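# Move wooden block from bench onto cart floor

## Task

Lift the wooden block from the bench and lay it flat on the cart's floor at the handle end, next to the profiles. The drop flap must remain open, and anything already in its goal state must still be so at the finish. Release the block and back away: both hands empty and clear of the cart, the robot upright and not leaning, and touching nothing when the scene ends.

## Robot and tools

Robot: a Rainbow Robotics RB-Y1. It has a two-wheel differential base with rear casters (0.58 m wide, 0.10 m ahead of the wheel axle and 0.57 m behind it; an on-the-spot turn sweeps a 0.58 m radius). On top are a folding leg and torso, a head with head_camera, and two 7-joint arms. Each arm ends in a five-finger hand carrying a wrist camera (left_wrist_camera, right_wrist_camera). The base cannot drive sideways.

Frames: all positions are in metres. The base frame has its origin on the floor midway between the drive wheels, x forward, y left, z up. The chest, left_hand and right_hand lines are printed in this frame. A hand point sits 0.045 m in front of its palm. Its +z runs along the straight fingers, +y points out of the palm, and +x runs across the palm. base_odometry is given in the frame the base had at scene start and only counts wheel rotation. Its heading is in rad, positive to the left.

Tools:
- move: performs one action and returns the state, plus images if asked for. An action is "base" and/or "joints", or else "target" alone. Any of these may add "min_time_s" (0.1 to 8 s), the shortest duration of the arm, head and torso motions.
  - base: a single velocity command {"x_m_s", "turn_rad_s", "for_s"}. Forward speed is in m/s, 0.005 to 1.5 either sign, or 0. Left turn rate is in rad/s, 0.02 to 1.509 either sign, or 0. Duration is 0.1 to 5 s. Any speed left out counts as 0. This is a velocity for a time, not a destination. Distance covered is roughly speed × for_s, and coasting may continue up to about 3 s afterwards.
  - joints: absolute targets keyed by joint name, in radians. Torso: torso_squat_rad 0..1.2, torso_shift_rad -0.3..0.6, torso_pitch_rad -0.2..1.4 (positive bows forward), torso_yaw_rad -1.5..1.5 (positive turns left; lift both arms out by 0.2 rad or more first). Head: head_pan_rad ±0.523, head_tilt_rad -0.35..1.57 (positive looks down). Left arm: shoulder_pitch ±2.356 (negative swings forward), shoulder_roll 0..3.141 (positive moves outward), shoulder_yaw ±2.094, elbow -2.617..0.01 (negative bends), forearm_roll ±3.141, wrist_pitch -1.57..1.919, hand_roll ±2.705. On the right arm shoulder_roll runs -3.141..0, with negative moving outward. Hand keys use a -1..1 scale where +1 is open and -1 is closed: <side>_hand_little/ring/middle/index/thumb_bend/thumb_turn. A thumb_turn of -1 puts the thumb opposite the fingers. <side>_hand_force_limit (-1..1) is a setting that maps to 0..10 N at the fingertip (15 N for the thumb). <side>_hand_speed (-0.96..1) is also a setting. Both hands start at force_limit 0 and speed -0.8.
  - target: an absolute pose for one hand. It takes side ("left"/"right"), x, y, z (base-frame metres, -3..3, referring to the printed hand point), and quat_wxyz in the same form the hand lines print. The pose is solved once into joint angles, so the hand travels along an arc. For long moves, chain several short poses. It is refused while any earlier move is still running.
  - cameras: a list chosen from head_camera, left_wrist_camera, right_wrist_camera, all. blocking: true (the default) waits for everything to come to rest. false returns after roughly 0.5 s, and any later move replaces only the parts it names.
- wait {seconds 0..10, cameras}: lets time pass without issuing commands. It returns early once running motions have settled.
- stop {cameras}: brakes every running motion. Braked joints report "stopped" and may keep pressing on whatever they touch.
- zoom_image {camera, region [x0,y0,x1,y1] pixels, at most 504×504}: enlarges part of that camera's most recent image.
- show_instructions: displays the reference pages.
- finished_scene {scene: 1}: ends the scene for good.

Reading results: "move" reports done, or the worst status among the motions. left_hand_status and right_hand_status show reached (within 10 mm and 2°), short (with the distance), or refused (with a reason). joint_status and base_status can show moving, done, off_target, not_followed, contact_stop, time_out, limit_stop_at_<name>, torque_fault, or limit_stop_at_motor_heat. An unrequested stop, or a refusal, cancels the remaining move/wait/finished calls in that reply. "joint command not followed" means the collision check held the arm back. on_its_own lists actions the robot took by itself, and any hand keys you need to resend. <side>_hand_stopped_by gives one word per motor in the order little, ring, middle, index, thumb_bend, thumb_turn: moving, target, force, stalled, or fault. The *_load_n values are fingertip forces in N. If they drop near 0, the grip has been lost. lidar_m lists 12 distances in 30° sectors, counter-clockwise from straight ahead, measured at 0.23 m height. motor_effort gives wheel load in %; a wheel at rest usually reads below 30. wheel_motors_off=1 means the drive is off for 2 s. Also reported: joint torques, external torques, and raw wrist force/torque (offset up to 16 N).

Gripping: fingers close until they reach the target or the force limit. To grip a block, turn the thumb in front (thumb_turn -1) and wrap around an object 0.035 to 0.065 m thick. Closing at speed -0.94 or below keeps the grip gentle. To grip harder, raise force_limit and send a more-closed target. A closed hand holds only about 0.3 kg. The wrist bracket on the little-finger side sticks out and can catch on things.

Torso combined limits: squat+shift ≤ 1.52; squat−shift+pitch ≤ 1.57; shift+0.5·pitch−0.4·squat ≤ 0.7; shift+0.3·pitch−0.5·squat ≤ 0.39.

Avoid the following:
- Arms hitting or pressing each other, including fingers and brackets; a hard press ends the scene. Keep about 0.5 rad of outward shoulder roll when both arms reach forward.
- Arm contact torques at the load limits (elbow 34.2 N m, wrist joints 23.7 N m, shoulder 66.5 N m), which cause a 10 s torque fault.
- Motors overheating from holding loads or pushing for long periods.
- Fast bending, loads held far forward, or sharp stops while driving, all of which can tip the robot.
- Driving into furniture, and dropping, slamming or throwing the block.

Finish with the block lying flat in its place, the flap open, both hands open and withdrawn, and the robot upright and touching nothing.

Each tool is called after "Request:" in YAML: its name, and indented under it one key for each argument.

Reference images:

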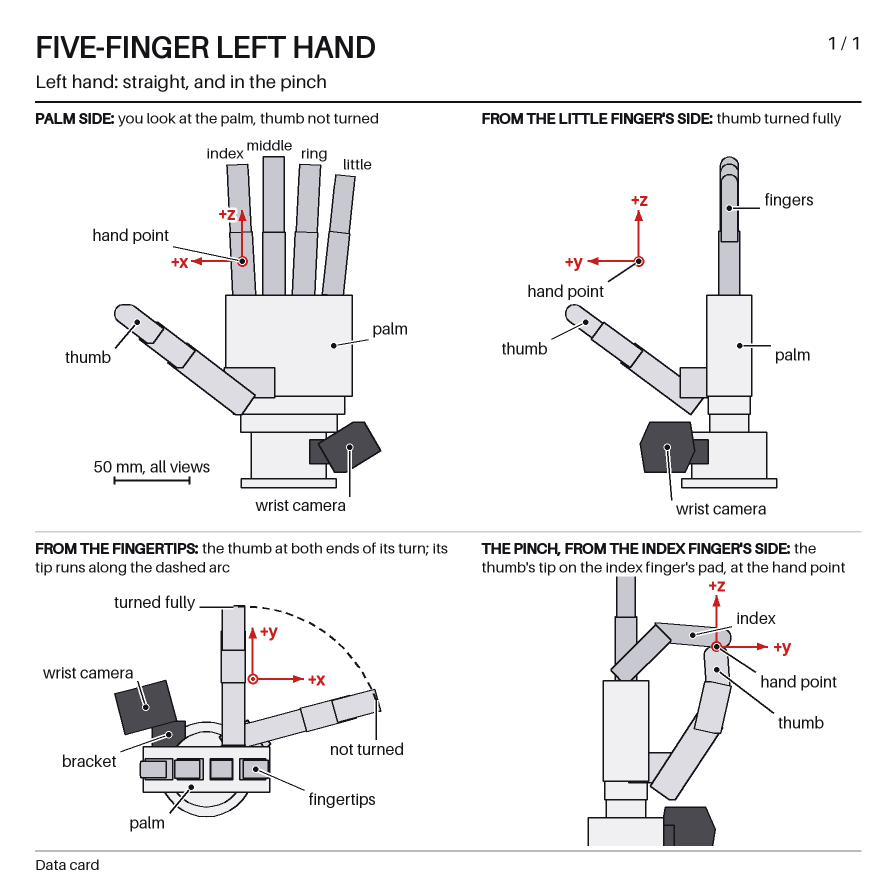

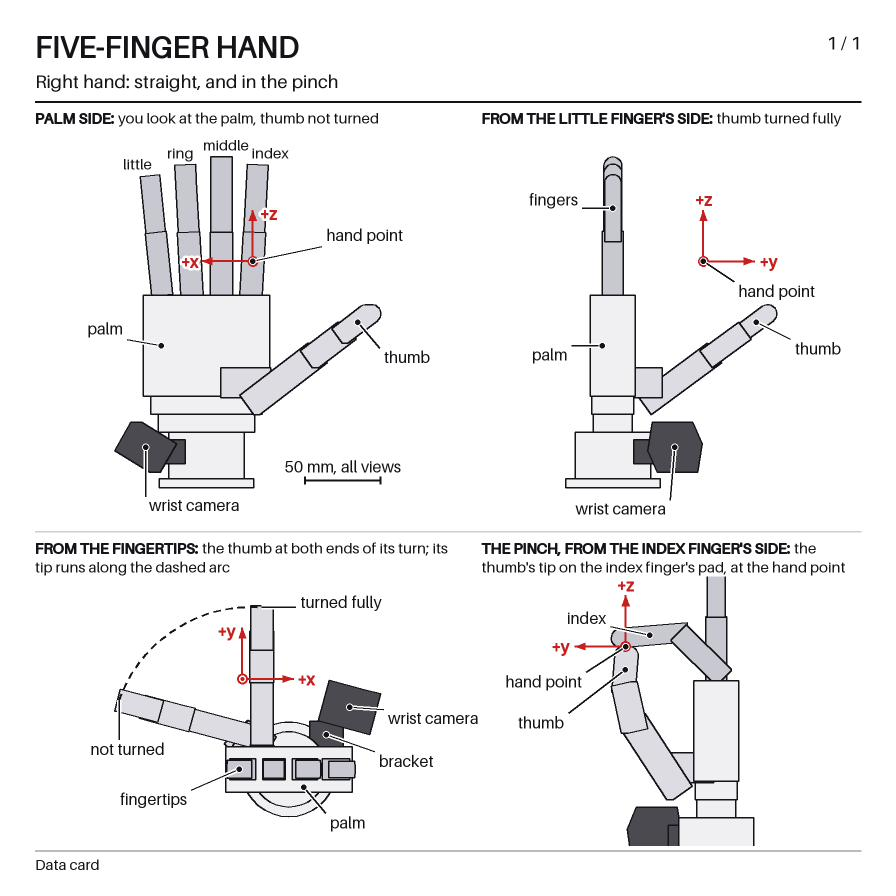

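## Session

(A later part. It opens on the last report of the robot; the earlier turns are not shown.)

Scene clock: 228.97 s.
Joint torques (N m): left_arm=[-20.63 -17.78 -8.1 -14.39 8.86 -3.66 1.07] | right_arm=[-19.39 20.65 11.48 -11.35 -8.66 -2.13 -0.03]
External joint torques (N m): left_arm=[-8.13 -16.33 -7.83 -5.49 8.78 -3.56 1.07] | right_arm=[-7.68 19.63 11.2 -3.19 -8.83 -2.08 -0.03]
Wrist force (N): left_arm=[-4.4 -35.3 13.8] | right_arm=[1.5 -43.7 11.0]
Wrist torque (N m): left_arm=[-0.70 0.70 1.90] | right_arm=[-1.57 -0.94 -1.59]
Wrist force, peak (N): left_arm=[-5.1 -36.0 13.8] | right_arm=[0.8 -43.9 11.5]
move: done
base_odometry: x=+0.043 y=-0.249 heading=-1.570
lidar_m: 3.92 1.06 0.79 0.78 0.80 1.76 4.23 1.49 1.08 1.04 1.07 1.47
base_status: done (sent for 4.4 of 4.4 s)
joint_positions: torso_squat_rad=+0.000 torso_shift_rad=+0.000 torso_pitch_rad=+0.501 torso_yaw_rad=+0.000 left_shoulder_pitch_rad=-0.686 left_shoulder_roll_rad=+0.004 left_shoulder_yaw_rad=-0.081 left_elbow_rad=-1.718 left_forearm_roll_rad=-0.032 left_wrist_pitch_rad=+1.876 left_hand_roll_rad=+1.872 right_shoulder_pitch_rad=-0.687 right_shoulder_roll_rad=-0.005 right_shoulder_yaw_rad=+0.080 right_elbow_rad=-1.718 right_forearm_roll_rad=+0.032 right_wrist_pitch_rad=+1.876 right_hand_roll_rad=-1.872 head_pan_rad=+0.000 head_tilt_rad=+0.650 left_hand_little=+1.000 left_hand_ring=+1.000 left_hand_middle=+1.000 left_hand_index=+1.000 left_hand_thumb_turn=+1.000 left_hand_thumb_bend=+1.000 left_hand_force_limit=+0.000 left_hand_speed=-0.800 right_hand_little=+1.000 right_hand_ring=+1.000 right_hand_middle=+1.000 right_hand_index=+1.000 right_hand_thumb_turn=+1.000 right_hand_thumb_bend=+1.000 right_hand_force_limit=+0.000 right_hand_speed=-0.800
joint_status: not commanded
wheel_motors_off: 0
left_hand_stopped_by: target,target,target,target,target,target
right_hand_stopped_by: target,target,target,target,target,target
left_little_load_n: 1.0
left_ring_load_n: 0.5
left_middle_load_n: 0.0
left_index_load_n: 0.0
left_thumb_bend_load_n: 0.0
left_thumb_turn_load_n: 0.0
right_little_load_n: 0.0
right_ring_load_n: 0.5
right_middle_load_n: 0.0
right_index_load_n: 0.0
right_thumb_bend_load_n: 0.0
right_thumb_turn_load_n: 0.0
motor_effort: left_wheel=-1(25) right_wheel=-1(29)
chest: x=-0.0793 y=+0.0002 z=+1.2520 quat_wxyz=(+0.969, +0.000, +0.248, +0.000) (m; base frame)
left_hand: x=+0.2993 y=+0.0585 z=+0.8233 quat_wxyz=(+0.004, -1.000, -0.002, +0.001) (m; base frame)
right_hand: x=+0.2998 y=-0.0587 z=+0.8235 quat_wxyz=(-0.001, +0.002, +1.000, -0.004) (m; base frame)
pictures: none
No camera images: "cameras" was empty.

Request:
move:
  base: {"turn_rad_s": 0.4, "for_s": 3.9}
  cameras: ["head_camera"]

Scene clock: 234.23 s.
Joint torques (N m): left_arm=[-20.29 -18.15 -8.22 -14.37 8.6 -3.72 1.24] | right_arm=[-19.46 20.38 11.64 -11.32 -8.74 -2.21 0.01]
External joint torques (N m): left_arm=[-7.79 -16.71 -7.95 -5.47 8.52 -3.62 1.24] | right_arm=[-7.75 19.36 11.35 -3.16 -8.92 -2.16 0.01]
Wrist force (N): left_arm=[-4.5 -35.3 14.0] | right_arm=[1.4 -43.4 10.9]
Wrist torque (N m): left_arm=[-0.70 0.72 1.91] | right_arm=[-1.51 -0.94 -1.60]
Wrist force, peak (N): left_arm=[-4.4 -36.0 14.2] | right_arm=[1.9 -44.2 10.8]
move: done
base_odometry: x=+0.042 y=-0.249 heading=-0.011
lidar_m: 0.74 0.77 1.76 4.20 1.49 1.08 1.03 1.07 1.48 3.92 1.06 0.78
base_status: done (sent for 3.9 of 3.9 s)
joint_positions: torso_squat_rad=+0.000 torso_shift_rad=+0.000 torso_pitch_rad=+0.501 torso_yaw_rad=+0.000 left_shoulder_pitch_rad=-0.686 left_shoulder_roll_rad=+0.004 left_shoulder_yaw_rad=-0.081 left_elbow_rad=-1.718 left_forearm_roll_rad=-0.032 left_wrist_pitch_rad=+1.876 left_hand_roll_rad=+1.872 right_shoulder_pitch_rad=-0.687 right_shoulder_roll_rad=-0.005 right_shoulder_yaw_rad=+0.080 right_elbow_rad=-1.718 right_forearm_roll_rad=+0.032 right_wrist_pitch_rad=+1.876 right_hand_roll_rad=-1.872 head_pan_rad=+0.000 head_tilt_rad=+0.650 left_hand_little=+1.000 left_hand_ring=+1.000 left_hand_middle=+1.000 left_hand_index=+1.000 left_hand_thumb_turn=+1.000 left_hand_thumb_bend=+1.000 left_hand_force_limit=+0.000 left_hand_speed=-0.800 right_hand_little=+1.000 right_hand_ring=+1.000 right_hand_middle=+1.000 right_hand_index=+1.000 right_hand_thumb_turn=+1.000 right_hand_thumb_bend=+1.000 right_hand_force_limit=+0.000 right_hand_speed=-0.800
joint_status: not commanded
wheel_motors_off: 0
left_hand_stopped_by: target,target,target,target,target,target
right_hand_stopped_by: target,target,target,target,target,target
left_little_load_n: 1.0
left_ring_load_n: 0.0
left_middle_load_n: 0.0
left_index_load_n: 0.0
left_thumb_bend_load_n: 0.0
left_thumb_turn_load_n: 0.0
right_little_load_n: 0.0
right_ring_load_n: 0.0
right_middle_load_n: 0.0
right_index_load_n: 0.0
right_thumb_bend_load_n: 0.0
right_thumb_turn_load_n: 0.0
motor_effort: left_wheel=+1(24) right_wheel=+7(22)
chest: x=-0.0793 y=+0.0002 z=+1.2520 quat_wxyz=(+0.969, +0.000, +0.248, +0.000) (m; base frame)
left_hand: x=+0.2993 y=+0.0585 z=+0.8233 quat_wxyz=(+0.004, -1.000, -0.002, +0.001) (m; base frame)
right_hand: x=+0.2998 y=-0.0587 z=+0.8235 quat_wxyz=(-0.001, +0.002, +1.000, -0.004) (m; base frame)
pictures: head_camera
camera_calibration:
head_camera: T_world_to_cam=[[-0.0184955, -0.999774, 0.0105145, -0.0110505], [-0.933391, 0.013496, -0.358606, 0.609655], [0.358383, -0.0164468, -0.93343, 1.25732], [0, 0, 0, 1]] pos_world=[0.118239, 0.001403, 1.39237]

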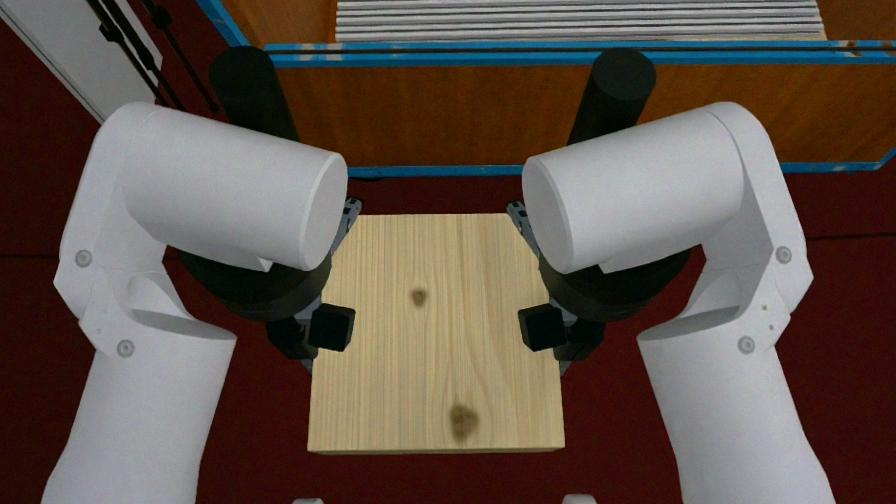

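Request:
move:
  joints: {"torso_pitch_rad": 0.75, "torso_shift_rad": 0.025, "head_tilt_rad": 0.4, "left_shoulder_pitch_rad": -0.704, "left_shoulder_roll_rad": 0.021, "left_shoulder_yaw_rad": -0.12, "left_elbow_rad": -1.965, "left_forearm_roll_rad": -0.0875, "left_wrist_pitch_rad": 1.898, "left_hand_roll_rad": 1.8815, "right_shoulder_pitch_rad": -0.704, "right_shoulder_roll_rad": -0.021, "right_shoulder_yaw_rad": 0.12, "right_elbow_rad": -1.965, "right_forearm_roll_rad": 0.0875, "right_wrist_pitch_rad": 1.898, "right_hand_roll_rad": -1.8815}
  min_time_s: 2
  cameras: ["head_camera"]

Scene clock: 237.83 s.
Joint torques (N m): left_arm=[-18.47 -19.27 -12.25 -14.51 9.93 -3.83 1.03] | right_arm=[-18.39 21.98 16.12 -12.2 -9.57 -3.03 -0.28]
External joint torques (N m): left_arm=[-9.78 -17 -11.43 -5.67 9.85 -3.73 1.03] | right_arm=[-10.42 20.17 15.4 -4.1 -9.75 -2.99 -0.28]
Wrist force (N): left_arm=[-3.5 -39.4 13.7] | right_arm=[2.3 -47.7 11.6]
Wrist torque (N m): left_arm=[-0.67 0.61 2.01] | right_arm=[-1.46 -0.96 -1.84]
Wrist force, peak (N): left_arm=[-3.1 -48.0 12.7] | right_arm=[2.4 -56.4 12.7]
move: done
base_odometry: x=+0.042 y=-0.249 heading=-0.011
lidar_m: 0.74 0.76 1.75 4.18 1.47 1.08 1.03 1.08 1.46 3.92 1.06 0.78
base_status: not commanded
joint_positions: torso_squat_rad=+0.000 torso_shift_rad=+0.025 torso_pitch_rad=+0.750 torso_yaw_rad=+0.000 left_shoulder_pitch_rad=-0.701 left_shoulder_roll_rad=+0.025 left_shoulder_yaw_rad=-0.117 left_elbow_rad=-1.964 left_forearm_roll_rad=-0.090 left_wrist_pitch_rad=+1.899 left_hand_roll_rad=+1.881 right_shoulder_pitch_rad=-0.702 right_shoulder_roll_rad=-0.026 right_shoulder_yaw_rad=+0.116 right_elbow_rad=-1.964 right_forearm_roll_rad=+0.090 right_wrist_pitch_rad=+1.899 right_hand_roll_rad=-1.881 head_pan_rad=+0.000 head_tilt_rad=+0.400 left_hand_little=+1.000 left_hand_ring=+1.000 left_hand_middle=+1.000 left_hand_index=+1.000 left_hand_thumb_turn=+1.000 left_hand_thumb_bend=+1.000 left_hand_force_limit=+0.000 left_hand_speed=-0.800 right_hand_little=+1.000 right_hand_ring=+1.000 right_hand_middle=+1.000 right_hand_index=+1.000 right_hand_thumb_turn=+1.000 right_hand_thumb_bend=+1.000 right_hand_force_limit=+0.000 right_hand_speed=-0.800
joint_status: all done
wheel_motors_off: 0
left_hand_stopped_by: target,target,target,target,target,target
right_hand_stopped_by: target,target,target,target,target,target
left_little_load_n: 0.5
left_ring_load_n: 0.5
left_middle_load_n: 0.5
left_index_load_n: 0.0
left_thumb_bend_load_n: 0.0
left_thumb_turn_load_n: 0.0
right_little_load_n: 0.0
right_ring_load_n: 0.0
right_middle_load_n: 0.5
right_index_load_n: 0.5
right_thumb_bend_load_n: 0.0
right_thumb_turn_load_n: 0.0
motor_effort: left_wheel=+1(1) right_wheel=+8(11)
chest: x=+0.0006 y=+0.0002 z=+1.2066 quat_wxyz=(+0.930, +0.000, +0.366, +0.000) (m; base frame)
left_hand: x=+0.3294 y=+0.0586 z=+0.7632 quat_wxyz=(+0.004, -1.000, -0.002, +0.002) (m; base frame)
right_hand: x=+0.3297 y=-0.0590 z=+0.7632 quat_wxyz=(-0.001, +0.003, +1.000, -0.004) (m; base frame)
pictures: head_camera
camera_calibration:
head_camera: T_world_to_cam=[[-0.0186276, -0.999771, 0.0105674, -0.00819314], [-0.933309, 0.0135967, -0.358816, 0.690883], [0.35859, -0.0165465, -0.933349, 1.14146], [0, 0, 0, 1]] pos_world=[0.235339, 0.00130225, 1.31337]

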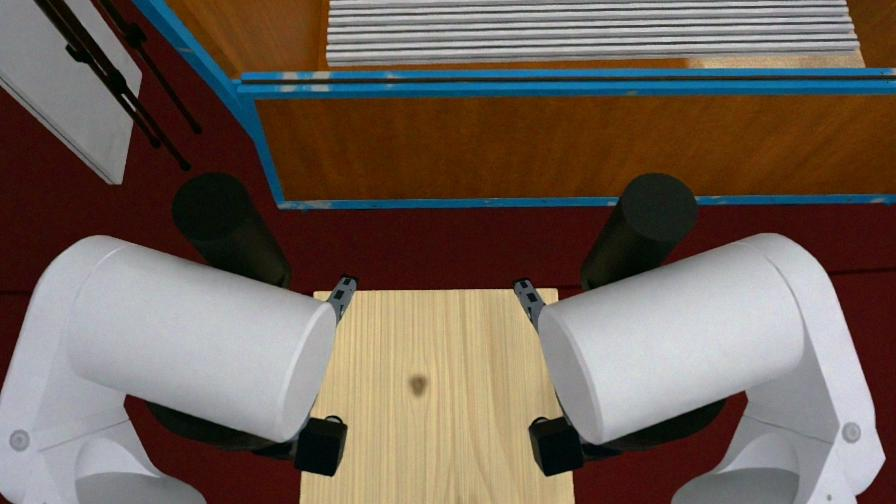

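Request:
move:
  base: {"x_m_s": 0.2, "for_s": 1.6}
  cameras: ["head_camera"]

Request:
zoom_image:
  camera: "head_camera"
  region: [196, 0, 700, 300]

Scene clock: 241.07 s.
Joint torques (N m): left_arm=[-17.29 -19.07 -11.93 -13.95 10.04 -4.08 1.23] | right_arm=[-16.54 21.92 15.77 -11.72 -9.64 -3.05 -0.22]
External joint torques (N m): left_arm=[-8.59 -16.8 -11.11 -5.11 9.96 -3.99 1.23] | right_arm=[-8.58 20.11 15.05 -3.62 -9.82 -3 -0.22]
Wrist force (N): left_arm=[-3.5 -40.2 13.6] | right_arm=[2.3 -48.2 11.9]
Wrist torque (N m): left_arm=[-0.69 0.62 2.03] | right_arm=[-1.45 -0.98 -1.81]
Wrist force, peak (N): left_arm=[-3.1 -40.3 13.9] | right_arm=[2.1 -48.7 11.8]
move: done
base_odometry: x=+0.362 y=-0.253 heading=-0.011
lidar_m: 0.42 0.43 0.97 4.64 1.95 1.40 1.35 1.42 1.91 4.94 0.61 0.45
base_status: done (sent for 1.6 of 1.6 s)
joint_positions: torso_squat_rad=+0.000 torso_shift_rad=+0.025 torso_pitch_rad=+0.751 torso_yaw_rad=+0.000 left_shoulder_pitch_rad=-0.702 left_shoulder_roll_rad=+0.025 left_shoulder_yaw_rad=-0.117 left_elbow_rad=-1.964 left_forearm_roll_rad=-0.090 left_wrist_pitch_rad=+1.899 left_hand_roll_rad=+1.881 right_shoulder_pitch_rad=-0.702 right_shoulder_roll_rad=-0.026 right_shoulder_yaw_rad=+0.116 right_elbow_rad=-1.964 right_forearm_roll_rad=+0.090 right_wrist_pitch_rad=+1.899 right_hand_roll_rad=-1.881 head_pan_rad=+0.000 head_tilt_rad=+0.400 left_hand_little=+1.000 left_hand_ring=+1.000 left_hand_middle=+1.000 left_hand_index=+1.000 left_hand_thumb_turn=+1.000 left_hand_thumb_bend=+1.000 left_hand_force_limit=+0.000 left_hand_speed=-0.800 right_hand_little=+1.000 right_hand_ring=+1.000 right_hand_middle=+1.000 right_hand_index=+1.000 right_hand_thumb_turn=+1.000 right_hand_thumb_bend=+1.000 right_hand_force_limit=+0.000 right_hand_speed=-0.800
joint_status: not commanded
wheel_motors_off: 0
left_hand_stopped_by: target,target,target,target,target,target
right_hand_stopped_by: target,target,target,target,target,target
left_little_load_n: 1.0
left_ring_load_n: 0.5
left_middle_load_n: 0.0
left_index_load_n: 0.0
left_thumb_bend_load_n: 0.0
left_thumb_turn_load_n: 0.0
right_little_load_n: 0.5
right_ring_load_n: 0.0
right_middle_load_n: 0.0
right_index_load_n: 0.5
right_thumb_bend_load_n: 0.0
right_thumb_turn_load_n: 0.0
motor_effort: left_wheel=+2(20) right_wheel=-2(28)
chest: x=+0.0007 y=+0.0002 z=+1.2066 quat_wxyz=(+0.930, +0.000, +0.367, +0.000) (m; base frame)
left_hand: x=+0.3296 y=+0.0586 z=+0.7632 quat_wxyz=(+0.004, -1.000, -0.002, +0.001) (m; base frame)
right_hand: x=+0.3299 y=-0.0589 z=+0.7632 quat_wxyz=(-0.001, +0.003, +1.000, -0.004) (m; base frame)
pictures: head_camera
camera_calibration:
head_camera: T_world_to_cam=[[-0.0186249, -0.999771, 0.0105703, -0.00819282], [-0.933343, 0.0135947, -0.358729, 0.690928], [0.358503, -0.016547, -0.933382, 1.14136], [0, 0, 0, 1]] pos_world=[0.235539, 0.00130226, 1.31327]

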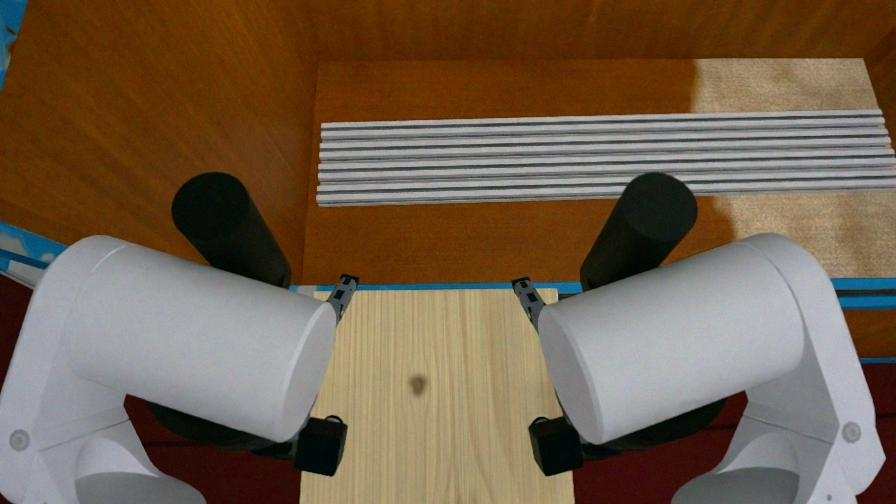

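Scaled by 1.000.

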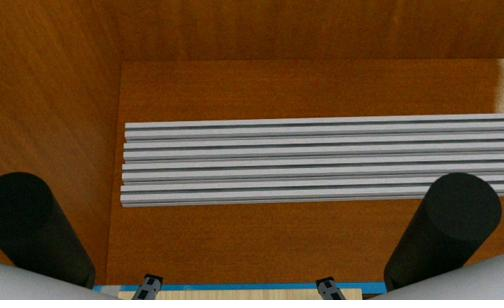

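Request:
move:
  base: {"x_m_s": 0.15, "for_s": 1.8}
  cameras: ["head_camera"]

Scene clock: 246.57 s.
Joint torques (N m): left_arm=[-17.09 -19.09 -12.25 -13.82 10.01 -4.09 1.09] | right_arm=[-16.53 22.26 15.87 -11.7 -9.72 -3.14 -0.23]
External joint torques (N m): left_arm=[-8.39 -16.82 -11.44 -4.98 9.93 -4 1.09] | right_arm=[-8.56 20.45 15.15 -3.6 -9.9 -3.09 -0.23]
Wrist force (N): left_arm=[-3.3 -39.8 13.9] | right_arm=[2.2 -48.5 11.8]
Wrist torque (N m): left_arm=[-0.69 0.61 1.98] | right_arm=[-1.50 -0.98 -1.84]
Wrist force, peak (N): left_arm=[-2.6 -40.6 14.0] | right_arm=[1.6 -49.0 11.7]
move: done
base_odometry: x=+0.633 y=-0.256 heading=-0.010
lidar_m: 0.15 0.16 0.22 1.53 2.34 1.69 1.62 1.69 2.29 0.63 0.22 0.16
base_status: done (sent for 1.8 of 1.8 s)
joint_positions: torso_squat_rad=+0.000 torso_shift_rad=+0.025 torso_pitch_rad=+0.751 torso_yaw_rad=+0.000 left_shoulder_pitch_rad=-0.702 left_shoulder_roll_rad=+0.025 left_shoulder_yaw_rad=-0.117 left_elbow_rad=-1.964 left_forearm_roll_rad=-0.090 left_wrist_pitch_rad=+1.899 left_hand_roll_rad=+1.881 right_shoulder_pitch_rad=-0.702 right_shoulder_roll_rad=-0.026 right_shoulder_yaw_rad=+0.116 right_elbow_rad=-1.964 right_forearm_roll_rad=+0.090 right_wrist_pitch_rad=+1.899 right_hand_roll_rad=-1.881 head_pan_rad=+0.000 head_tilt_rad=+0.400 left_hand_little=+1.000 left_hand_ring=+1.000 left_hand_middle=+1.000 left_hand_index=+1.000 left_hand_thumb_turn=+1.000 left_hand_thumb_bend=+1.000 left_hand_force_limit=+0.000 left_hand_speed=-0.800 right_hand_little=+1.000 right_hand_ring=+1.000 right_hand_middle=+1.000 right_hand_index=+1.000 right_hand_thumb_turn=+1.000 right_hand_thumb_bend=+1.000 right_hand_force_limit=+0.000 right_hand_speed=-0.800
joint_status: not commanded
wheel_motors_off: 0
left_hand_stopped_by: target,target,target,target,target,target
right_hand_stopped_by: target,target,target,target,target,target
left_little_load_n: 0.5
left_ring_load_n: 0.5
left_middle_load_n: 0.0
left_index_load_n: 0.0
left_thumb_bend_load_n: 0.0
left_thumb_turn_load_n: 0.0
right_little_load_n: 0.5
right_ring_load_n: 0.0
right_middle_load_n: 0.5
right_index_load_n: 0.0
right_thumb_bend_load_n: 0.0
right_thumb_turn_load_n: 0.0
motor_effort: left_wheel=+2(18) right_wheel=-3(12)
chest: x=+0.0008 y=+0.0002 z=+1.2065 quat_wxyz=(+0.930, +0.000, +0.367, +0.000) (m; base frame)
left_hand: x=+0.3296 y=+0.0586 z=+0.7631 quat_wxyz=(+0.004, -1.000, -0.002, +0.001) (m; base frame)
right_hand: x=+0.3299 y=-0.0589 z=+0.7632 quat_wxyz=(-0.001, +0.003, +1.000, -0.004) (m; base frame)
pictures: head_camera
camera_calibration:
head_camera: T_world_to_cam=[[-0.0186249, -0.999771, 0.0105714, -0.00819419], [-0.933389, 0.0135964, -0.358608, 0.69078], [0.358382, -0.0165463, -0.933428, 1.14145], [0, 0, 0, 1]] pos_world=[0.235539, 0.00130226, 1.31327]

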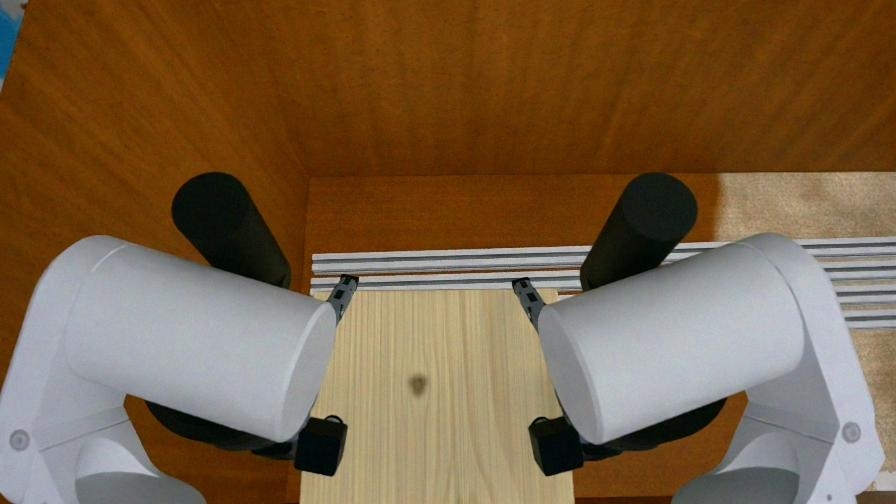

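Request:
move:
  joints: {"torso_pitch_rad": 1.0, "torso_shift_rad": 0.05, "head_tilt_rad": 0.3, "left_shoulder_pitch_rad": -0.765, "left_shoulder_roll_rad": 0.0, "left_shoulder_yaw_rad": -0.118, "left_elbow_rad": -2.1785, "left_forearm_roll_rad": -0.191, "left_wrist_pitch_rad": 1.919, "left_hand_roll_rad": 1.8265, "right_shoulder_pitch_rad": -0.765, "right_shoulder_roll_rad": 0.0, "right_shoulder_yaw_rad": 0.118, "right_elbow_rad": -2.1785, "right_forearm_roll_rad": 0.191, "right_wrist_pitch_rad": 1.919, "right_hand_roll_rad": -1.8265}
  min_time_s: 2
  cameras: ["head_camera"]

Scene clock: 249.87 s.
Joint torques (N m): left_arm=[-15.24 -21.52 -14.22 -12.92 11.66 -3.52 0.36] | right_arm=[-16.58 25.96 17.92 -11.77 -11.38 -3.21 0.23]
External joint torques (N m): left_arm=[-9.58 -18.41 -12.53 -4.22 11.58 -3.4 0.36] | right_arm=[-11.62 23.28 16.45 -3.81 -11.55 -3.14 0.23]
Wrist force (N): left_arm=[-1.8 -46.8 12.0] | right_arm=[4.3 -54.6 13.1]
Wrist torque (N m): left_arm=[-0.63 0.40 1.75] | right_arm=[-1.16 -1.15 -1.74]
Wrist force, peak (N): left_arm=[-2.3 -53.6 12.3] | right_arm=[3.9 -61.4 13.8]
move: done
base_odometry: x=+0.633 y=-0.256 heading=-0.010
lidar_m: 0.15 0.15 0.24 1.54 2.32 1.69 1.62 1.69 2.30 0.63 0.23 0.16
base_status: not commanded
joint_positions: torso_squat_rad=+0.000 torso_shift_rad=+0.050 torso_pitch_rad=+1.000 torso_yaw_rad=+0.000 left_shoulder_pitch_rad=-0.762 left_shoulder_roll_rad=+0.005 left_shoulder_yaw_rad=-0.115 left_elbow_rad=-2.178 left_forearm_roll_rad=-0.194 left_wrist_pitch_rad=+1.920 left_hand_roll_rad=+1.826 right_shoulder_pitch_rad=-0.762 right_shoulder_roll_rad=-0.006 right_shoulder_yaw_rad=+0.114 right_elbow_rad=-2.177 right_forearm_roll_rad=+0.194 right_wrist_pitch_rad=+1.920 right_hand_roll_rad=-1.827 head_pan_rad=+0.000 head_tilt_rad=+0.300 left_hand_little=+1.000 left_hand_ring=+1.000 left_hand_middle=+1.000 left_hand_index=+1.000 left_hand_thumb_turn=+1.000 left_hand_thumb_bend=+1.000 left_hand_force_limit=+0.000 left_hand_speed=-0.800 right_hand_little=+1.000 right_hand_ring=+1.000 right_hand_middle=+1.000 right_hand_index=+1.000 right_hand_thumb_turn=+1.000 right_hand_thumb_bend=+1.000 right_hand_force_limit=+0.000 right_hand_speed=-0.800
joint_status: all done
wheel_motors_off: 0
left_hand_stopped_by: target,target,target,target,target,target
right_hand_stopped_by: target,target,target,target,target,target
left_little_load_n: 0.5
left_ring_load_n: 0.5
left_middle_load_n: 0.5
left_index_load_n: 0.5
left_thumb_bend_load_n: 0.0
left_thumb_turn_load_n: 0.0
right_little_load_n: 0.5
right_ring_load_n: 0.5
right_middle_load_n: 0.5
right_index_load_n: 0.5
right_thumb_bend_load_n: 0.0
right_thumb_turn_load_n: 0.0
motor_effort: left_wheel=+2(3) right_wheel=-1(5)
chest: x=+0.0675 y=+0.0001 z=+1.1467 quat_wxyz=(+0.877, +0.000, +0.480, +0.000) (m; base frame)
left_hand: x=+0.3587 y=+0.0585 z=+0.7026 quat_wxyz=(+0.002, -1.000, -0.002, -0.004) (m; base frame)
right_hand: x=+0.3587 y=-0.0591 z=+0.7024 quat_wxyz=(+0.004, +0.002, +1.000, -0.003) (m; base frame)
pictures: head_camera
camera_calibration:
head_camera: T_world_to_cam=[[-0.016838, -0.999771, 0.0132324, -0.009092], [-0.976449, 0.0135953, -0.215319, 0.57611], [0.215089, -0.0165463, -0.976454, 1.10143], [0, 0, 0, 1]] pos_world=[0.325483, 0.00130226, 1.19966]

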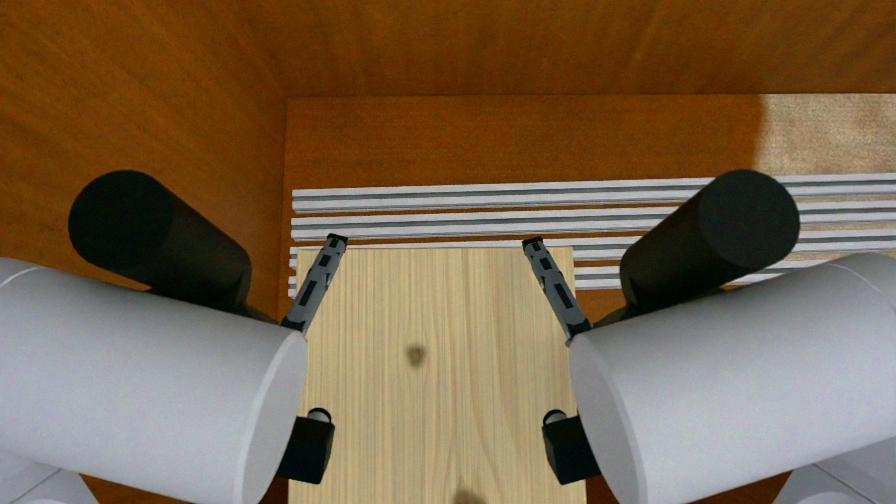

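Request:
move:
  joints: {"left_shoulder_pitch_rad": -0.752, "left_shoulder_roll_rad": 0.012, "left_shoulder_yaw_rad": -0.0945, "left_elbow_rad": -1.982, "left_forearm_roll_rad": -0.1655, "left_wrist_pitch_rad": 1.720, "left_hand_roll_rad": 1.845, "right_shoulder_pitch_rad": -0.752, "right_shoulder_roll_rad": -0.012, "right_shoulder_yaw_rad": 0.0945, "right_elbow_rad": -1.982, "right_forearm_roll_rad": 0.1655, "right_wrist_pitch_rad": 1.720, "right_hand_roll_rad": -1.845}
  min_time_s: 1.2
  cameras: ["head_camera"]

Scene clock: 252.17 s.
Joint torques (N m): left_arm=[-13.14 -19.79 -13.76 -12.93 11.12 -3.65 0.32] | right_arm=[-13.56 22.31 16.81 -10.84 -10.45 -3.04 0.25]
External joint torques (N m): left_arm=[-7.54 -16.8 -12.14 -4.04 11.04 -3.56 0.32] | right_arm=[-8.67 19.75 15.4 -2.7 -10.64 -3 0.25]
Wrist force (N): left_arm=[-2.2 -39.7 12.3] | right_arm=[3.1 -47.7 12.3]
Wrist torque (N m): left_arm=[-0.66 0.54 1.68] | right_arm=[-1.30 -1.02 -1.62]
Wrist force, peak (N): left_arm=[-1.4 -50.2 11.4] | right_arm=[4.5 -58.3 13.5]
move: done
base_odometry: x=+0.633 y=-0.256 heading=-0.010
lidar_m: 0.15 0.16 0.23 1.52 2.32 1.68 1.61 1.68 2.29 0.63 0.23 0.16
base_status: not commanded
joint_positions: torso_squat_rad=+0.000 torso_shift_rad=+0.050 torso_pitch_rad=+1.000 torso_yaw_rad=+0.000 left_shoulder_pitch_rad=-0.750 left_shoulder_roll_rad=+0.016 left_shoulder_yaw_rad=-0.091 left_elbow_rad=-1.981 left_forearm_roll_rad=-0.168 left_wrist_pitch_rad=+1.721 left_hand_roll_rad=+1.845 right_shoulder_pitch_rad=-0.750 right_shoulder_roll_rad=-0.017 right_shoulder_yaw_rad=+0.091 right_elbow_rad=-1.981 right_forearm_roll_rad=+0.168 right_wrist_pitch_rad=+1.721 right_hand_roll_rad=-1.845 head_pan_rad=+0.000 head_tilt_rad=+0.300 left_hand_little=+1.000 left_hand_ring=+1.000 left_hand_middle=+1.000 left_hand_index=+1.000 left_hand_thumb_turn=+1.000 left_hand_thumb_bend=+1.000 left_hand_force_limit=+0.000 left_hand_speed=-0.800 right_hand_little=+1.000 right_hand_ring=+1.000 right_hand_middle=+1.000 right_hand_index=+1.000 right_hand_thumb_turn=+1.000 right_hand_thumb_bend=+1.000 right_hand_force_limit=+0.000 right_hand_speed=-0.800
joint_status: all done
wheel_motors_off: 0
left_hand_stopped_by: target,target,target,target,target,target
right_hand_stopped_by: target,target,target,target,target,target
left_little_load_n: 0.5
left_ring_load_n: 0.5
left_middle_load_n: 0.0
left_index_load_n: 0.0
left_thumb_bend_load_n: 0.0
left_thumb_turn_load_n: 0.0
right_little_load_n: 0.0
right_ring_load_n: 0.0
right_middle_load_n: 0.5
right_index_load_n: 0.5
right_thumb_bend_load_n: 0.0
right_thumb_turn_load_n: 0.0
motor_effort: left_wheel=+2(3) right_wheel=-1(5)
chest: x=+0.0676 y=+0.0001 z=+1.1467 quat_wxyz=(+0.877, +0.000, +0.480, +0.000) (m; base frame)
left_hand: x=+0.3595 y=+0.0588 z=+0.6483 quat_wxyz=(+0.004, -1.000, -0.001, +0.001) (m; base frame)
right_hand: x=+0.3597 y=-0.0592 z=+0.6483 quat_wxyz=(-0.001, +0.002, +1.000, -0.005) (m; base frame)
pictures: head_camera
camera_calibration:
head_camera: T_world_to_cam=[[-0.016838, -0.999771, 0.0132324, -0.009092], [-0.976449, 0.0135953, -0.215319, 0.57611], [0.215089, -0.0165463, -0.976454, 1.10143], [0, 0, 0, 1]] pos_world=[0.325483, 0.00130226, 1.19966]

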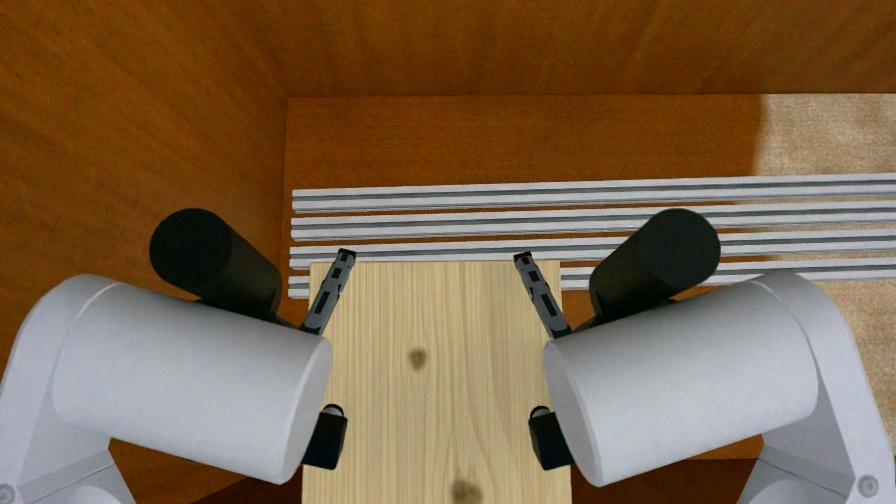

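Request:
move:
  joints: {"left_shoulder_pitch_rad": -0.765, "left_shoulder_roll_rad": 0.0235, "left_shoulder_yaw_rad": -0.0738, "left_elbow_rad": -1.780, "left_forearm_roll_rad": -0.147, "left_wrist_pitch_rad": 1.530, "left_hand_roll_rad": 1.862, "right_shoulder_pitch_rad": -0.765, "right_shoulder_roll_rad": -0.0235, "right_shoulder_yaw_rad": 0.0738, "right_elbow_rad": -1.780, "right_forearm_roll_rad": 0.147, "right_wrist_pitch_rad": 1.530, "right_hand_roll_rad": -1.862}
  min_time_s: 1.2
  cameras: []

Request:
move:
  joints: {"left_shoulder_pitch_rad": -0.8155, "left_shoulder_roll_rad": 0.036, "left_shoulder_yaw_rad": -0.049, "left_elbow_rad": -1.5405, "left_forearm_roll_rad": -0.1345, "left_wrist_pitch_rad": 1.3375, "left_hand_roll_rad": 1.882, "right_shoulder_pitch_rad": -0.8155, "right_shoulder_roll_rad": -0.036, "right_shoulder_yaw_rad": 0.049, "right_elbow_rad": -1.5405, "right_forearm_roll_rad": 0.1345, "right_wrist_pitch_rad": 1.3375, "right_hand_roll_rad": -1.882}
  min_time_s: 1.2
  cameras: ["head_camera"]

Scene clock: 254.30 s.
Joint torques (N m): left_arm=[-14.68 -18.69 -12.04 -13.1 9.97 -3.3 -0.27] | right_arm=[-15.08 20.64 15.39 -10.87 -8.99 -2.99 0.74]
External joint torques (N m): left_arm=[-9.05 -15.8 -10.54 -4.36 9.88 -3.2 -0.27] | right_arm=[-10.16 18.19 14.09 -2.87 -9.17 -2.94 0.74]
Wrist force (N): left_arm=[-2.1 -34.8 13.4] | right_arm=[3.4 -42.8 11.4]
Wrist torque (N m): left_arm=[-0.60 0.50 0.68] | right_arm=[-1.31 -0.74 -0.67]
Wrist force, peak (N): left_arm=[-1.9 -44.2 11.9] | right_arm=[4.0 -52.3 12.5]
move: done
base_odometry: x=+0.633 y=-0.256 heading=-0.010
lidar_m: 0.14 0.16 0.21 1.53 2.34 1.69 1.61 1.69 2.29 0.63 0.22 0.16
base_status: not commanded
joint_positions: torso_squat_rad=+0.000 torso_shift_rad=+0.050 torso_pitch_rad=+1.000 torso_yaw_rad=+0.000 left_shoulder_pitch_rad=-0.763 left_shoulder_roll_rad=+0.027 left_shoulder_yaw_rad=-0.071 left_elbow_rad=-1.779 left_forearm_roll_rad=-0.149 left_wrist_pitch_rad=+1.531 left_hand_roll_rad=+1.862 right_shoulder_pitch_rad=-0.763 right_shoulder_roll_rad=-0.028 right_shoulder_yaw_rad=+0.070 right_elbow_rad=-1.779 right_forearm_roll_rad=+0.149 right_wrist_pitch_rad=+1.531 right_hand_roll_rad=-1.862 head_pan_rad=+0.000 head_tilt_rad=+0.300 left_hand_little=+1.000 left_hand_ring=+1.000 left_hand_middle=+1.000 left_hand_index=+1.000 left_hand_thumb_turn=+1.000 left_hand_thumb_bend=+1.000 left_hand_force_limit=+0.000 left_hand_speed=-0.800 right_hand_little=+1.000 right_hand_ring=+1.000 right_hand_middle=+1.000 right_hand_index=+1.000 right_hand_thumb_turn=+1.000 right_hand_thumb_bend=+1.000 right_hand_force_limit=+0.000 right_hand_speed=-0.800
joint_status: all done
wheel_motors_off: 0
left_hand_stopped_by: target,target,target,target,target,target
right_hand_stopped_by: target,target,target,target,target,target
left_little_load_n: 0.0
left_ring_load_n: 0.5
left_middle_load_n: 0.5
left_index_load_n: 0.5
left_thumb_bend_load_n: 0.5
left_thumb_turn_load_n: -1.5
right_little_load_n: 0.0
right_ring_load_n: 0.0
right_middle_load_n: 0.5
right_index_load_n: 1.0
right_thumb_bend_load_n: 0.0
right_thumb_turn_load_n: 0.0
motor_effort: left_wheel=+2(3) right_wheel=-2(6)
chest: x=+0.0676 y=+0.0001 z=+1.1467 quat_wxyz=(+0.877, +0.000, +0.480, +0.000) (m; base frame)
left_hand: x=+0.3588 y=+0.0585 z=+0.5983 quat_wxyz=(+0.004, -1.000, -0.001, +0.002) (m; base frame)
right_hand: x=+0.3589 y=-0.0589 z=+0.5982 quat_wxyz=(-0.002, +0.001, +1.000, -0.004) (m; base frame)
pictures: none
No camera images: "cameras" was empty.

Scene clock: 255.80 s.
Joint torques (N m): left_arm=[-14.26 -17.69 -10.11 -12.91 8.4 -2.98 -0.28] | right_arm=[-14.02 20.2 12.57 -10.4 -7.33 -2.6 0.8]
External joint torques (N m): left_arm=[-8.26 -14.95 -8.8 -4.63 8.31 -2.88 -0.28] | right_arm=[-8.71 17.9 11.43 -2.83 -7.51 -2.55 0.8]
Wrist force (N): left_arm=[-2.5 -29.2 13.5] | right_arm=[3.2 -37.4 11.1]
Wrist torque (N m): left_arm=[-0.52 0.58 0.66] | right_arm=[-1.34 -0.78 -0.61]
Wrist force, peak (N): left_arm=[-1.9 -40.8 13.7] | right_arm=[3.3 -48.8 11.1]
move: done
base_odometry: x=+0.633 y=-0.256 heading=-0.010
lidar_m: 0.15 0.14 0.21 1.53 2.32 1.70 1.62 1.69 2.30 0.62 0.21 0.15
base_status: not commanded
joint_positions: torso_squat_rad=+0.000 torso_shift_rad=+0.050 torso_pitch_rad=+1.000 torso_yaw_rad=+0.000 left_shoulder_pitch_rad=-0.813 left_shoulder_roll_rad=+0.040 left_shoulder_yaw_rad=-0.047 left_elbow_rad=-1.539 left_forearm_roll_rad=-0.136 left_wrist_pitch_rad=+1.338 left_hand_roll_rad=+1.882 right_shoulder_pitch_rad=-0.813 right_shoulder_roll_rad=-0.040 right_shoulder_yaw_rad=+0.046 right_elbow_rad=-1.540 right_forearm_roll_rad=+0.136 right_wrist_pitch_rad=+1.338 right_hand_roll_rad=-1.882 head_pan_rad=+0.000 head_tilt_rad=+0.300 left_hand_little=+1.000 left_hand_ring=+1.000 left_hand_middle=+1.000 left_hand_index=+1.000 left_hand_thumb_turn=+1.000 left_hand_thumb_bend=+1.000 left_hand_force_limit=+0.000 left_hand_speed=-0.800 right_hand_little=+1.000 right_hand_ring=+1.000 right_hand_middle=+1.000 right_hand_index=+1.000 right_hand_thumb_turn=+1.000 right_hand_thumb_bend=+1.000 right_hand_force_limit=+0.000 right_hand_speed=-0.800
joint_status: all done
wheel_motors_off: 0
left_hand_stopped_by: target,target,target,target,target,target
right_hand_stopped_by: target,target,target,target,target,target
left_little_load_n: 0.0
left_ring_load_n: 1.0
left_middle_load_n: 0.5
left_index_load_n: 0.5
left_thumb_bend_load_n: 0.5
left_thumb_turn_load_n: -0.5
right_little_load_n: 0.0
right_ring_load_n: 0.0
right_middle_load_n: 0.0
right_index_load_n: 1.0
right_thumb_bend_load_n: 0.0
right_thumb_turn_load_n: 0.0
motor_effort: left_wheel=+3(3) right_wheel=-2(5)
chest: x=+0.0676 y=+0.0001 z=+1.1467 quat_wxyz=(+0.877, +0.000, +0.480, +0.000) (m; base frame)
left_hand: x=+0.3593 y=+0.0584 z=+0.5485 quat_wxyz=(+0.004, -1.000, -0.001, +0.001) (m; base frame)
right_hand: x=+0.3596 y=-0.0588 z=+0.5485 quat_wxyz=(-0.001, +0.001, +1.000, -0.004) (m; base frame)
pictures: head_camera
camera_calibration:
head_camera: T_world_to_cam=[[-0.0168369, -0.999771, 0.0132327, -0.00909262], [-0.976449, 0.0135943, -0.215319, 0.57611], [0.215089, -0.0165463, -0.976454, 1.10143], [0, 0, 0, 1]] pos_world=[0.325483, 0.00130227, 1.19966]

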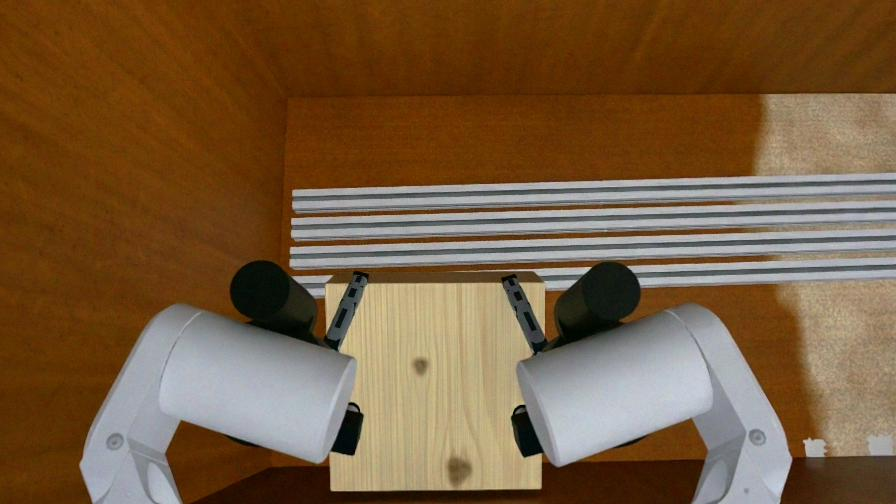

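Request:
zoom_image:
  camera: "head_camera"
  region: [260, 240, 620, 504]

Request:
move:
  cameras: ["left_wrist_camera", "right_wrist_camera"]

Scaled by 1.400 from the camera's 896x504 image, which has a finer 1280x720 frame.

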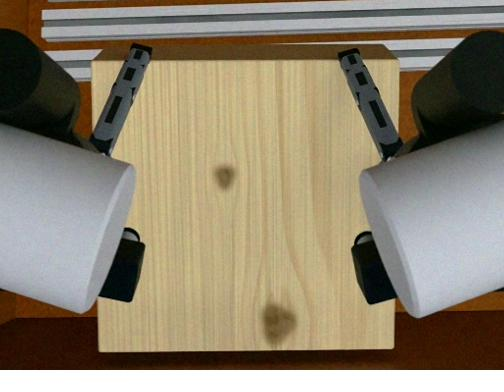

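Scene clock: 257.17 s.
Joint torques (N m): left_arm=[-14.31 -17.19 -10.04 -13.02 8.24 -3.09 -0.27] | right_arm=[-14.22 20.3 12.89 -10.44 -7.42 -2.61 0.64]
External joint torques (N m): left_arm=[-8.31 -14.44 -8.73 -4.74 8.16 -2.99 -0.27] | right_arm=[-8.9 18 11.75 -2.86 -7.6 -2.56 0.64]
Wrist force (N): left_arm=[-2.6 -29.3 13.4] | right_arm=[3.5 -37.6 10.9]
Wrist torque (N m): left_arm=[-0.54 0.59 0.64] | right_arm=[-1.37 -0.81 -0.62]
Wrist force, peak (N): left_arm=[-2.9 -29.5 13.5] | right_arm=[3.6 -37.7 11.4]
base_odometry: x=+0.633 y=-0.256 heading=-0.010
lidar_m: 0.15 0.14 0.22 1.54 2.33 1.68 1.61 1.69 2.30 0.63 0.22 0.16
base_status: not commanded
joint_positions: torso_squat_rad=+0.000 torso_shift_rad=+0.050 torso_pitch_rad=+1.000 torso_yaw_rad=+0.000 left_shoulder_pitch_rad=-0.813 left_shoulder_roll_rad=+0.040 left_shoulder_yaw_rad=-0.047 left_elbow_rad=-1.539 left_forearm_roll_rad=-0.136 left_wrist_pitch_rad=+1.338 left_hand_roll_rad=+1.882 right_shoulder_pitch_rad=-0.813 right_shoulder_roll_rad=-0.040 right_shoulder_yaw_rad=+0.046 right_elbow_rad=-1.540 right_forearm_roll_rad=+0.136 right_wrist_pitch_rad=+1.338 right_hand_roll_rad=-1.882 head_pan_rad=+0.000 head_tilt_rad=+0.300 left_hand_little=+1.000 left_hand_ring=+1.000 left_hand_middle=+1.000 left_hand_index=+1.000 left_hand_thumb_turn=+1.000 left_hand_thumb_bend=+1.000 left_hand_force_limit=+0.000 left_hand_speed=-0.800 right_hand_little=+1.000 right_hand_ring=+1.000 right_hand_middle=+1.000 right_hand_index=+1.000 right_hand_thumb_turn=+1.000 right_hand_thumb_bend=+1.000 right_hand_force_limit=+0.000 right_hand_speed=-0.800
joint_status: all done
wheel_motors_off: 0
left_hand_stopped_by: target,target,target,target,target,target
right_hand_stopped_by: target,target,target,target,target,target
left_little_load_n: 0.0
left_ring_load_n: 0.5
left_middle_load_n: 0.5
left_index_load_n: 0.5
left_thumb_bend_load_n: 0.5
left_thumb_turn_load_n: -0.5
right_little_load_n: 0.0
right_ring_load_n: 0.0
right_middle_load_n: 0.0
right_index_load_n: 1.0
right_thumb_bend_load_n: 0.0
right_thumb_turn_load_n: 0.0
motor_effort: left_wheel=+2(3) right_wheel=-3(5)
chest: x=+0.0676 y=+0.0001 z=+1.1467 quat_wxyz=(+0.877, +0.000, +0.480, +0.000) (m; base frame)
left_hand: x=+0.3593 y=+0.0584 z=+0.5485 quat_wxyz=(+0.004, -1.000, -0.001, +0.001) (m; base frame)
right_hand: x=+0.3596 y=-0.0588 z=+0.5485 quat_wxyz=(-0.001, +0.001, +1.000, -0.004) (m; base frame)
pictures: left_wrist_camera, right_wrist_camera
camera_calibration:
left_wrist_camera: T_world_to_cam=[[0.214908, 0.976375, 0.0225231, -0.151991], [0.837196, -0.196051, 0.510555, -0.567254], [0.502908, -0.0908659, -0.85955, 0.408679], [0, 0, 0, 1]] pos_world=[0.302039, 0.0743245, 0.644318]
right_wrist_camera: T_world_to_cam=[[-0.22862, 0.973284, 0.0212437, 0.12241], [0.854015, 0.190033, 0.4843, -0.557424], [0.467324, 0.128863, -0.874644, 0.431783], [0, 0, 0, 1]] pos_world=[0.302251, -0.0688513, 0.645017]

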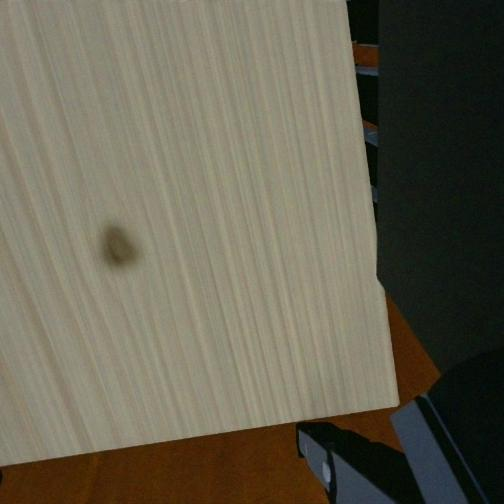

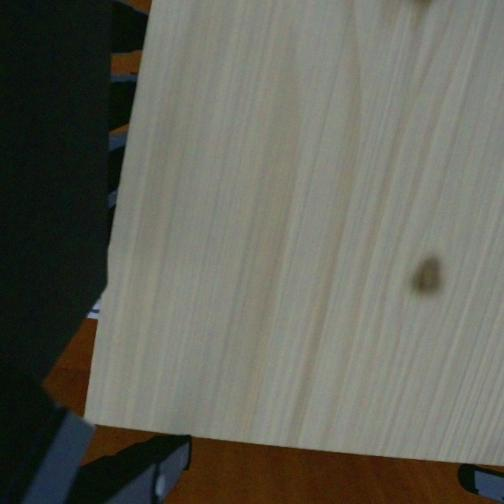

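Request:
move:
  joints: {"left_shoulder_pitch_rad": -0.819, "left_shoulder_roll_rad": 0.0344, "left_shoulder_yaw_rad": -0.055, "left_elbow_rad": -1.5353, "left_forearm_roll_rad": -0.1367, "left_wrist_pitch_rad": 1.336, "left_hand_roll_rad": 1.891, "right_shoulder_pitch_rad": -0.819, "right_shoulder_roll_rad": -0.0344, "right_shoulder_yaw_rad": 0.055, "right_elbow_rad": -1.5353, "right_forearm_roll_rad": 0.1367, "right_wrist_pitch_rad": 1.336, "right_hand_roll_rad": -1.891}
  min_time_s: 0.6
  cameras: ["head_camera"]

Request:
zoom_image:
  camera: "head_camera"
  region: [260, 240, 620, 504]

Scene clock: 263.37 s.
Joint torques (N m): left_arm=[-17.58 -23.09 -15.88 -13.82 10.21 -4.4 0.2] | right_arm=[-16.51 25.99 19.18 -10.82 -9.27 -3.66 0.72]
External joint torques (N m): left_arm=[-11.54 -20.29 -14.56 -5.55 10.13 -4.31 0.2] | right_arm=[-11.15 23.64 18.03 -3.25 -9.45 -3.61 0.72]
Wrist force (N): left_arm=[-2.9 -39.2 13.7] | right_arm=[3.0 -47.4 11.6]
Wrist torque (N m): left_arm=[-0.46 0.64 0.96] | right_arm=[-1.27 -0.75 -0.84]
Wrist force, peak (N): left_arm=[-2.6 -39.6 13.8] | right_arm=[2.9 -47.6 11.6]
move: done
base_odometry: x=+0.633 y=-0.256 heading=-0.010
lidar_m: 0.14 0.15 0.22 1.53 2.33 1.68 1.62 1.69 2.30 0.62 0.22 0.16
base_status: not commanded
joint_positions: torso_squat_rad=+0.000 torso_shift_rad=+0.050 torso_pitch_rad=+1.000 torso_yaw_rad=+0.000 left_shoulder_pitch_rad=-0.816 left_shoulder_roll_rad=+0.040 left_shoulder_yaw_rad=-0.051 left_elbow_rad=-1.534 left_forearm_roll_rad=-0.139 left_wrist_pitch_rad=+1.337 left_hand_roll_rad=+1.891 right_shoulder_pitch_rad=-0.816 right_shoulder_roll_rad=-0.040 right_shoulder_yaw_rad=+0.051 right_elbow_rad=-1.534 right_forearm_roll_rad=+0.139 right_wrist_pitch_rad=+1.337 right_hand_roll_rad=-1.891 head_pan_rad=+0.000 head_tilt_rad=+0.300 left_hand_little=+1.000 left_hand_ring=+1.000 left_hand_middle=+1.000 left_hand_index=+1.000 left_hand_thumb_turn=+1.000 left_hand_thumb_bend=+1.000 left_hand_force_limit=+0.000 left_hand_speed=-0.800 right_hand_little=+1.000 right_hand_ring=+1.000 right_hand_middle=+1.000 right_hand_index=+1.000 right_hand_thumb_turn=+1.000 right_hand_thumb_bend=+1.000 right_hand_force_limit=+0.000 right_hand_speed=-0.800
joint_status: all done
wheel_motors_off: 0
left_hand_stopped_by: target,target,target,target,target,target
right_hand_stopped_by: target,target,target,target,target,target
left_little_load_n: 0.0
left_ring_load_n: 1.0
left_middle_load_n: 0.5
left_index_load_n: 0.5
left_thumb_bend_load_n: 0.5
left_thumb_turn_load_n: -1.0
right_little_load_n: 0.0
right_ring_load_n: 0.5
right_middle_load_n: 0.5
right_index_load_n: 1.0
right_thumb_bend_load_n: 0.0
right_thumb_turn_load_n: 0.0
motor_effort: left_wheel=+2(3) right_wheel=-5(5)
chest: x=+0.0676 y=+0.0001 z=+1.1467 quat_wxyz=(+0.877, +0.000, +0.480, +0.000) (m; base frame)
left_hand: x=+0.3594 y=+0.0572 z=+0.5479 quat_wxyz=(+0.004, -1.000, -0.002, +0.001) (m; base frame)
right_hand: x=+0.3599 y=-0.0577 z=+0.5480 quat_wxyz=(-0.001, +0.002, +1.000, -0.005) (m; base frame)
pictures: head_camera
camera_calibration:
head_camera: T_world_to_cam=[[-0.0168369, -0.999771, 0.0132327, -0.00909262], [-0.976449, 0.0135943, -0.215319, 0.57611], [0.215089, -0.0165463, -0.976454, 1.10143], [0, 0, 0, 1]] pos_world=[0.325483, 0.00130227, 1.19966]

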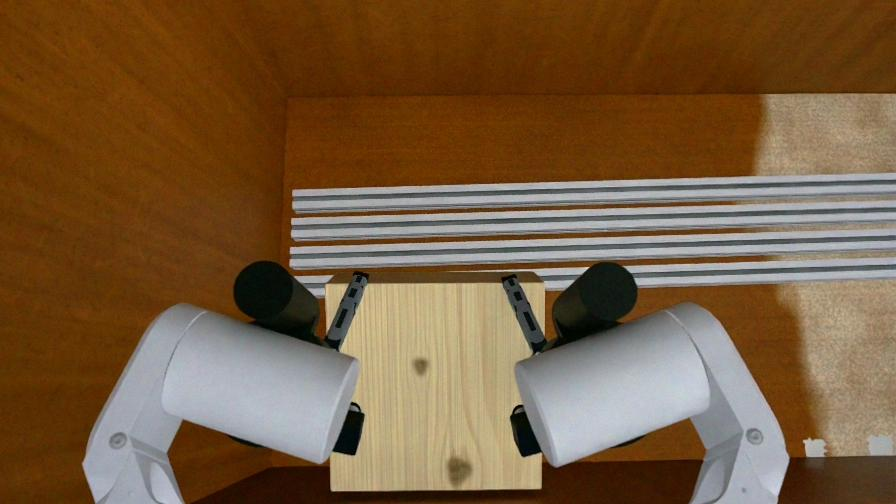

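Scaled by 1.400 from the camera's 896x504 image, which has a finer 1280x720 frame.

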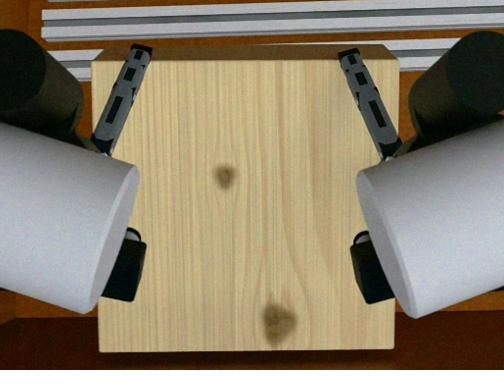

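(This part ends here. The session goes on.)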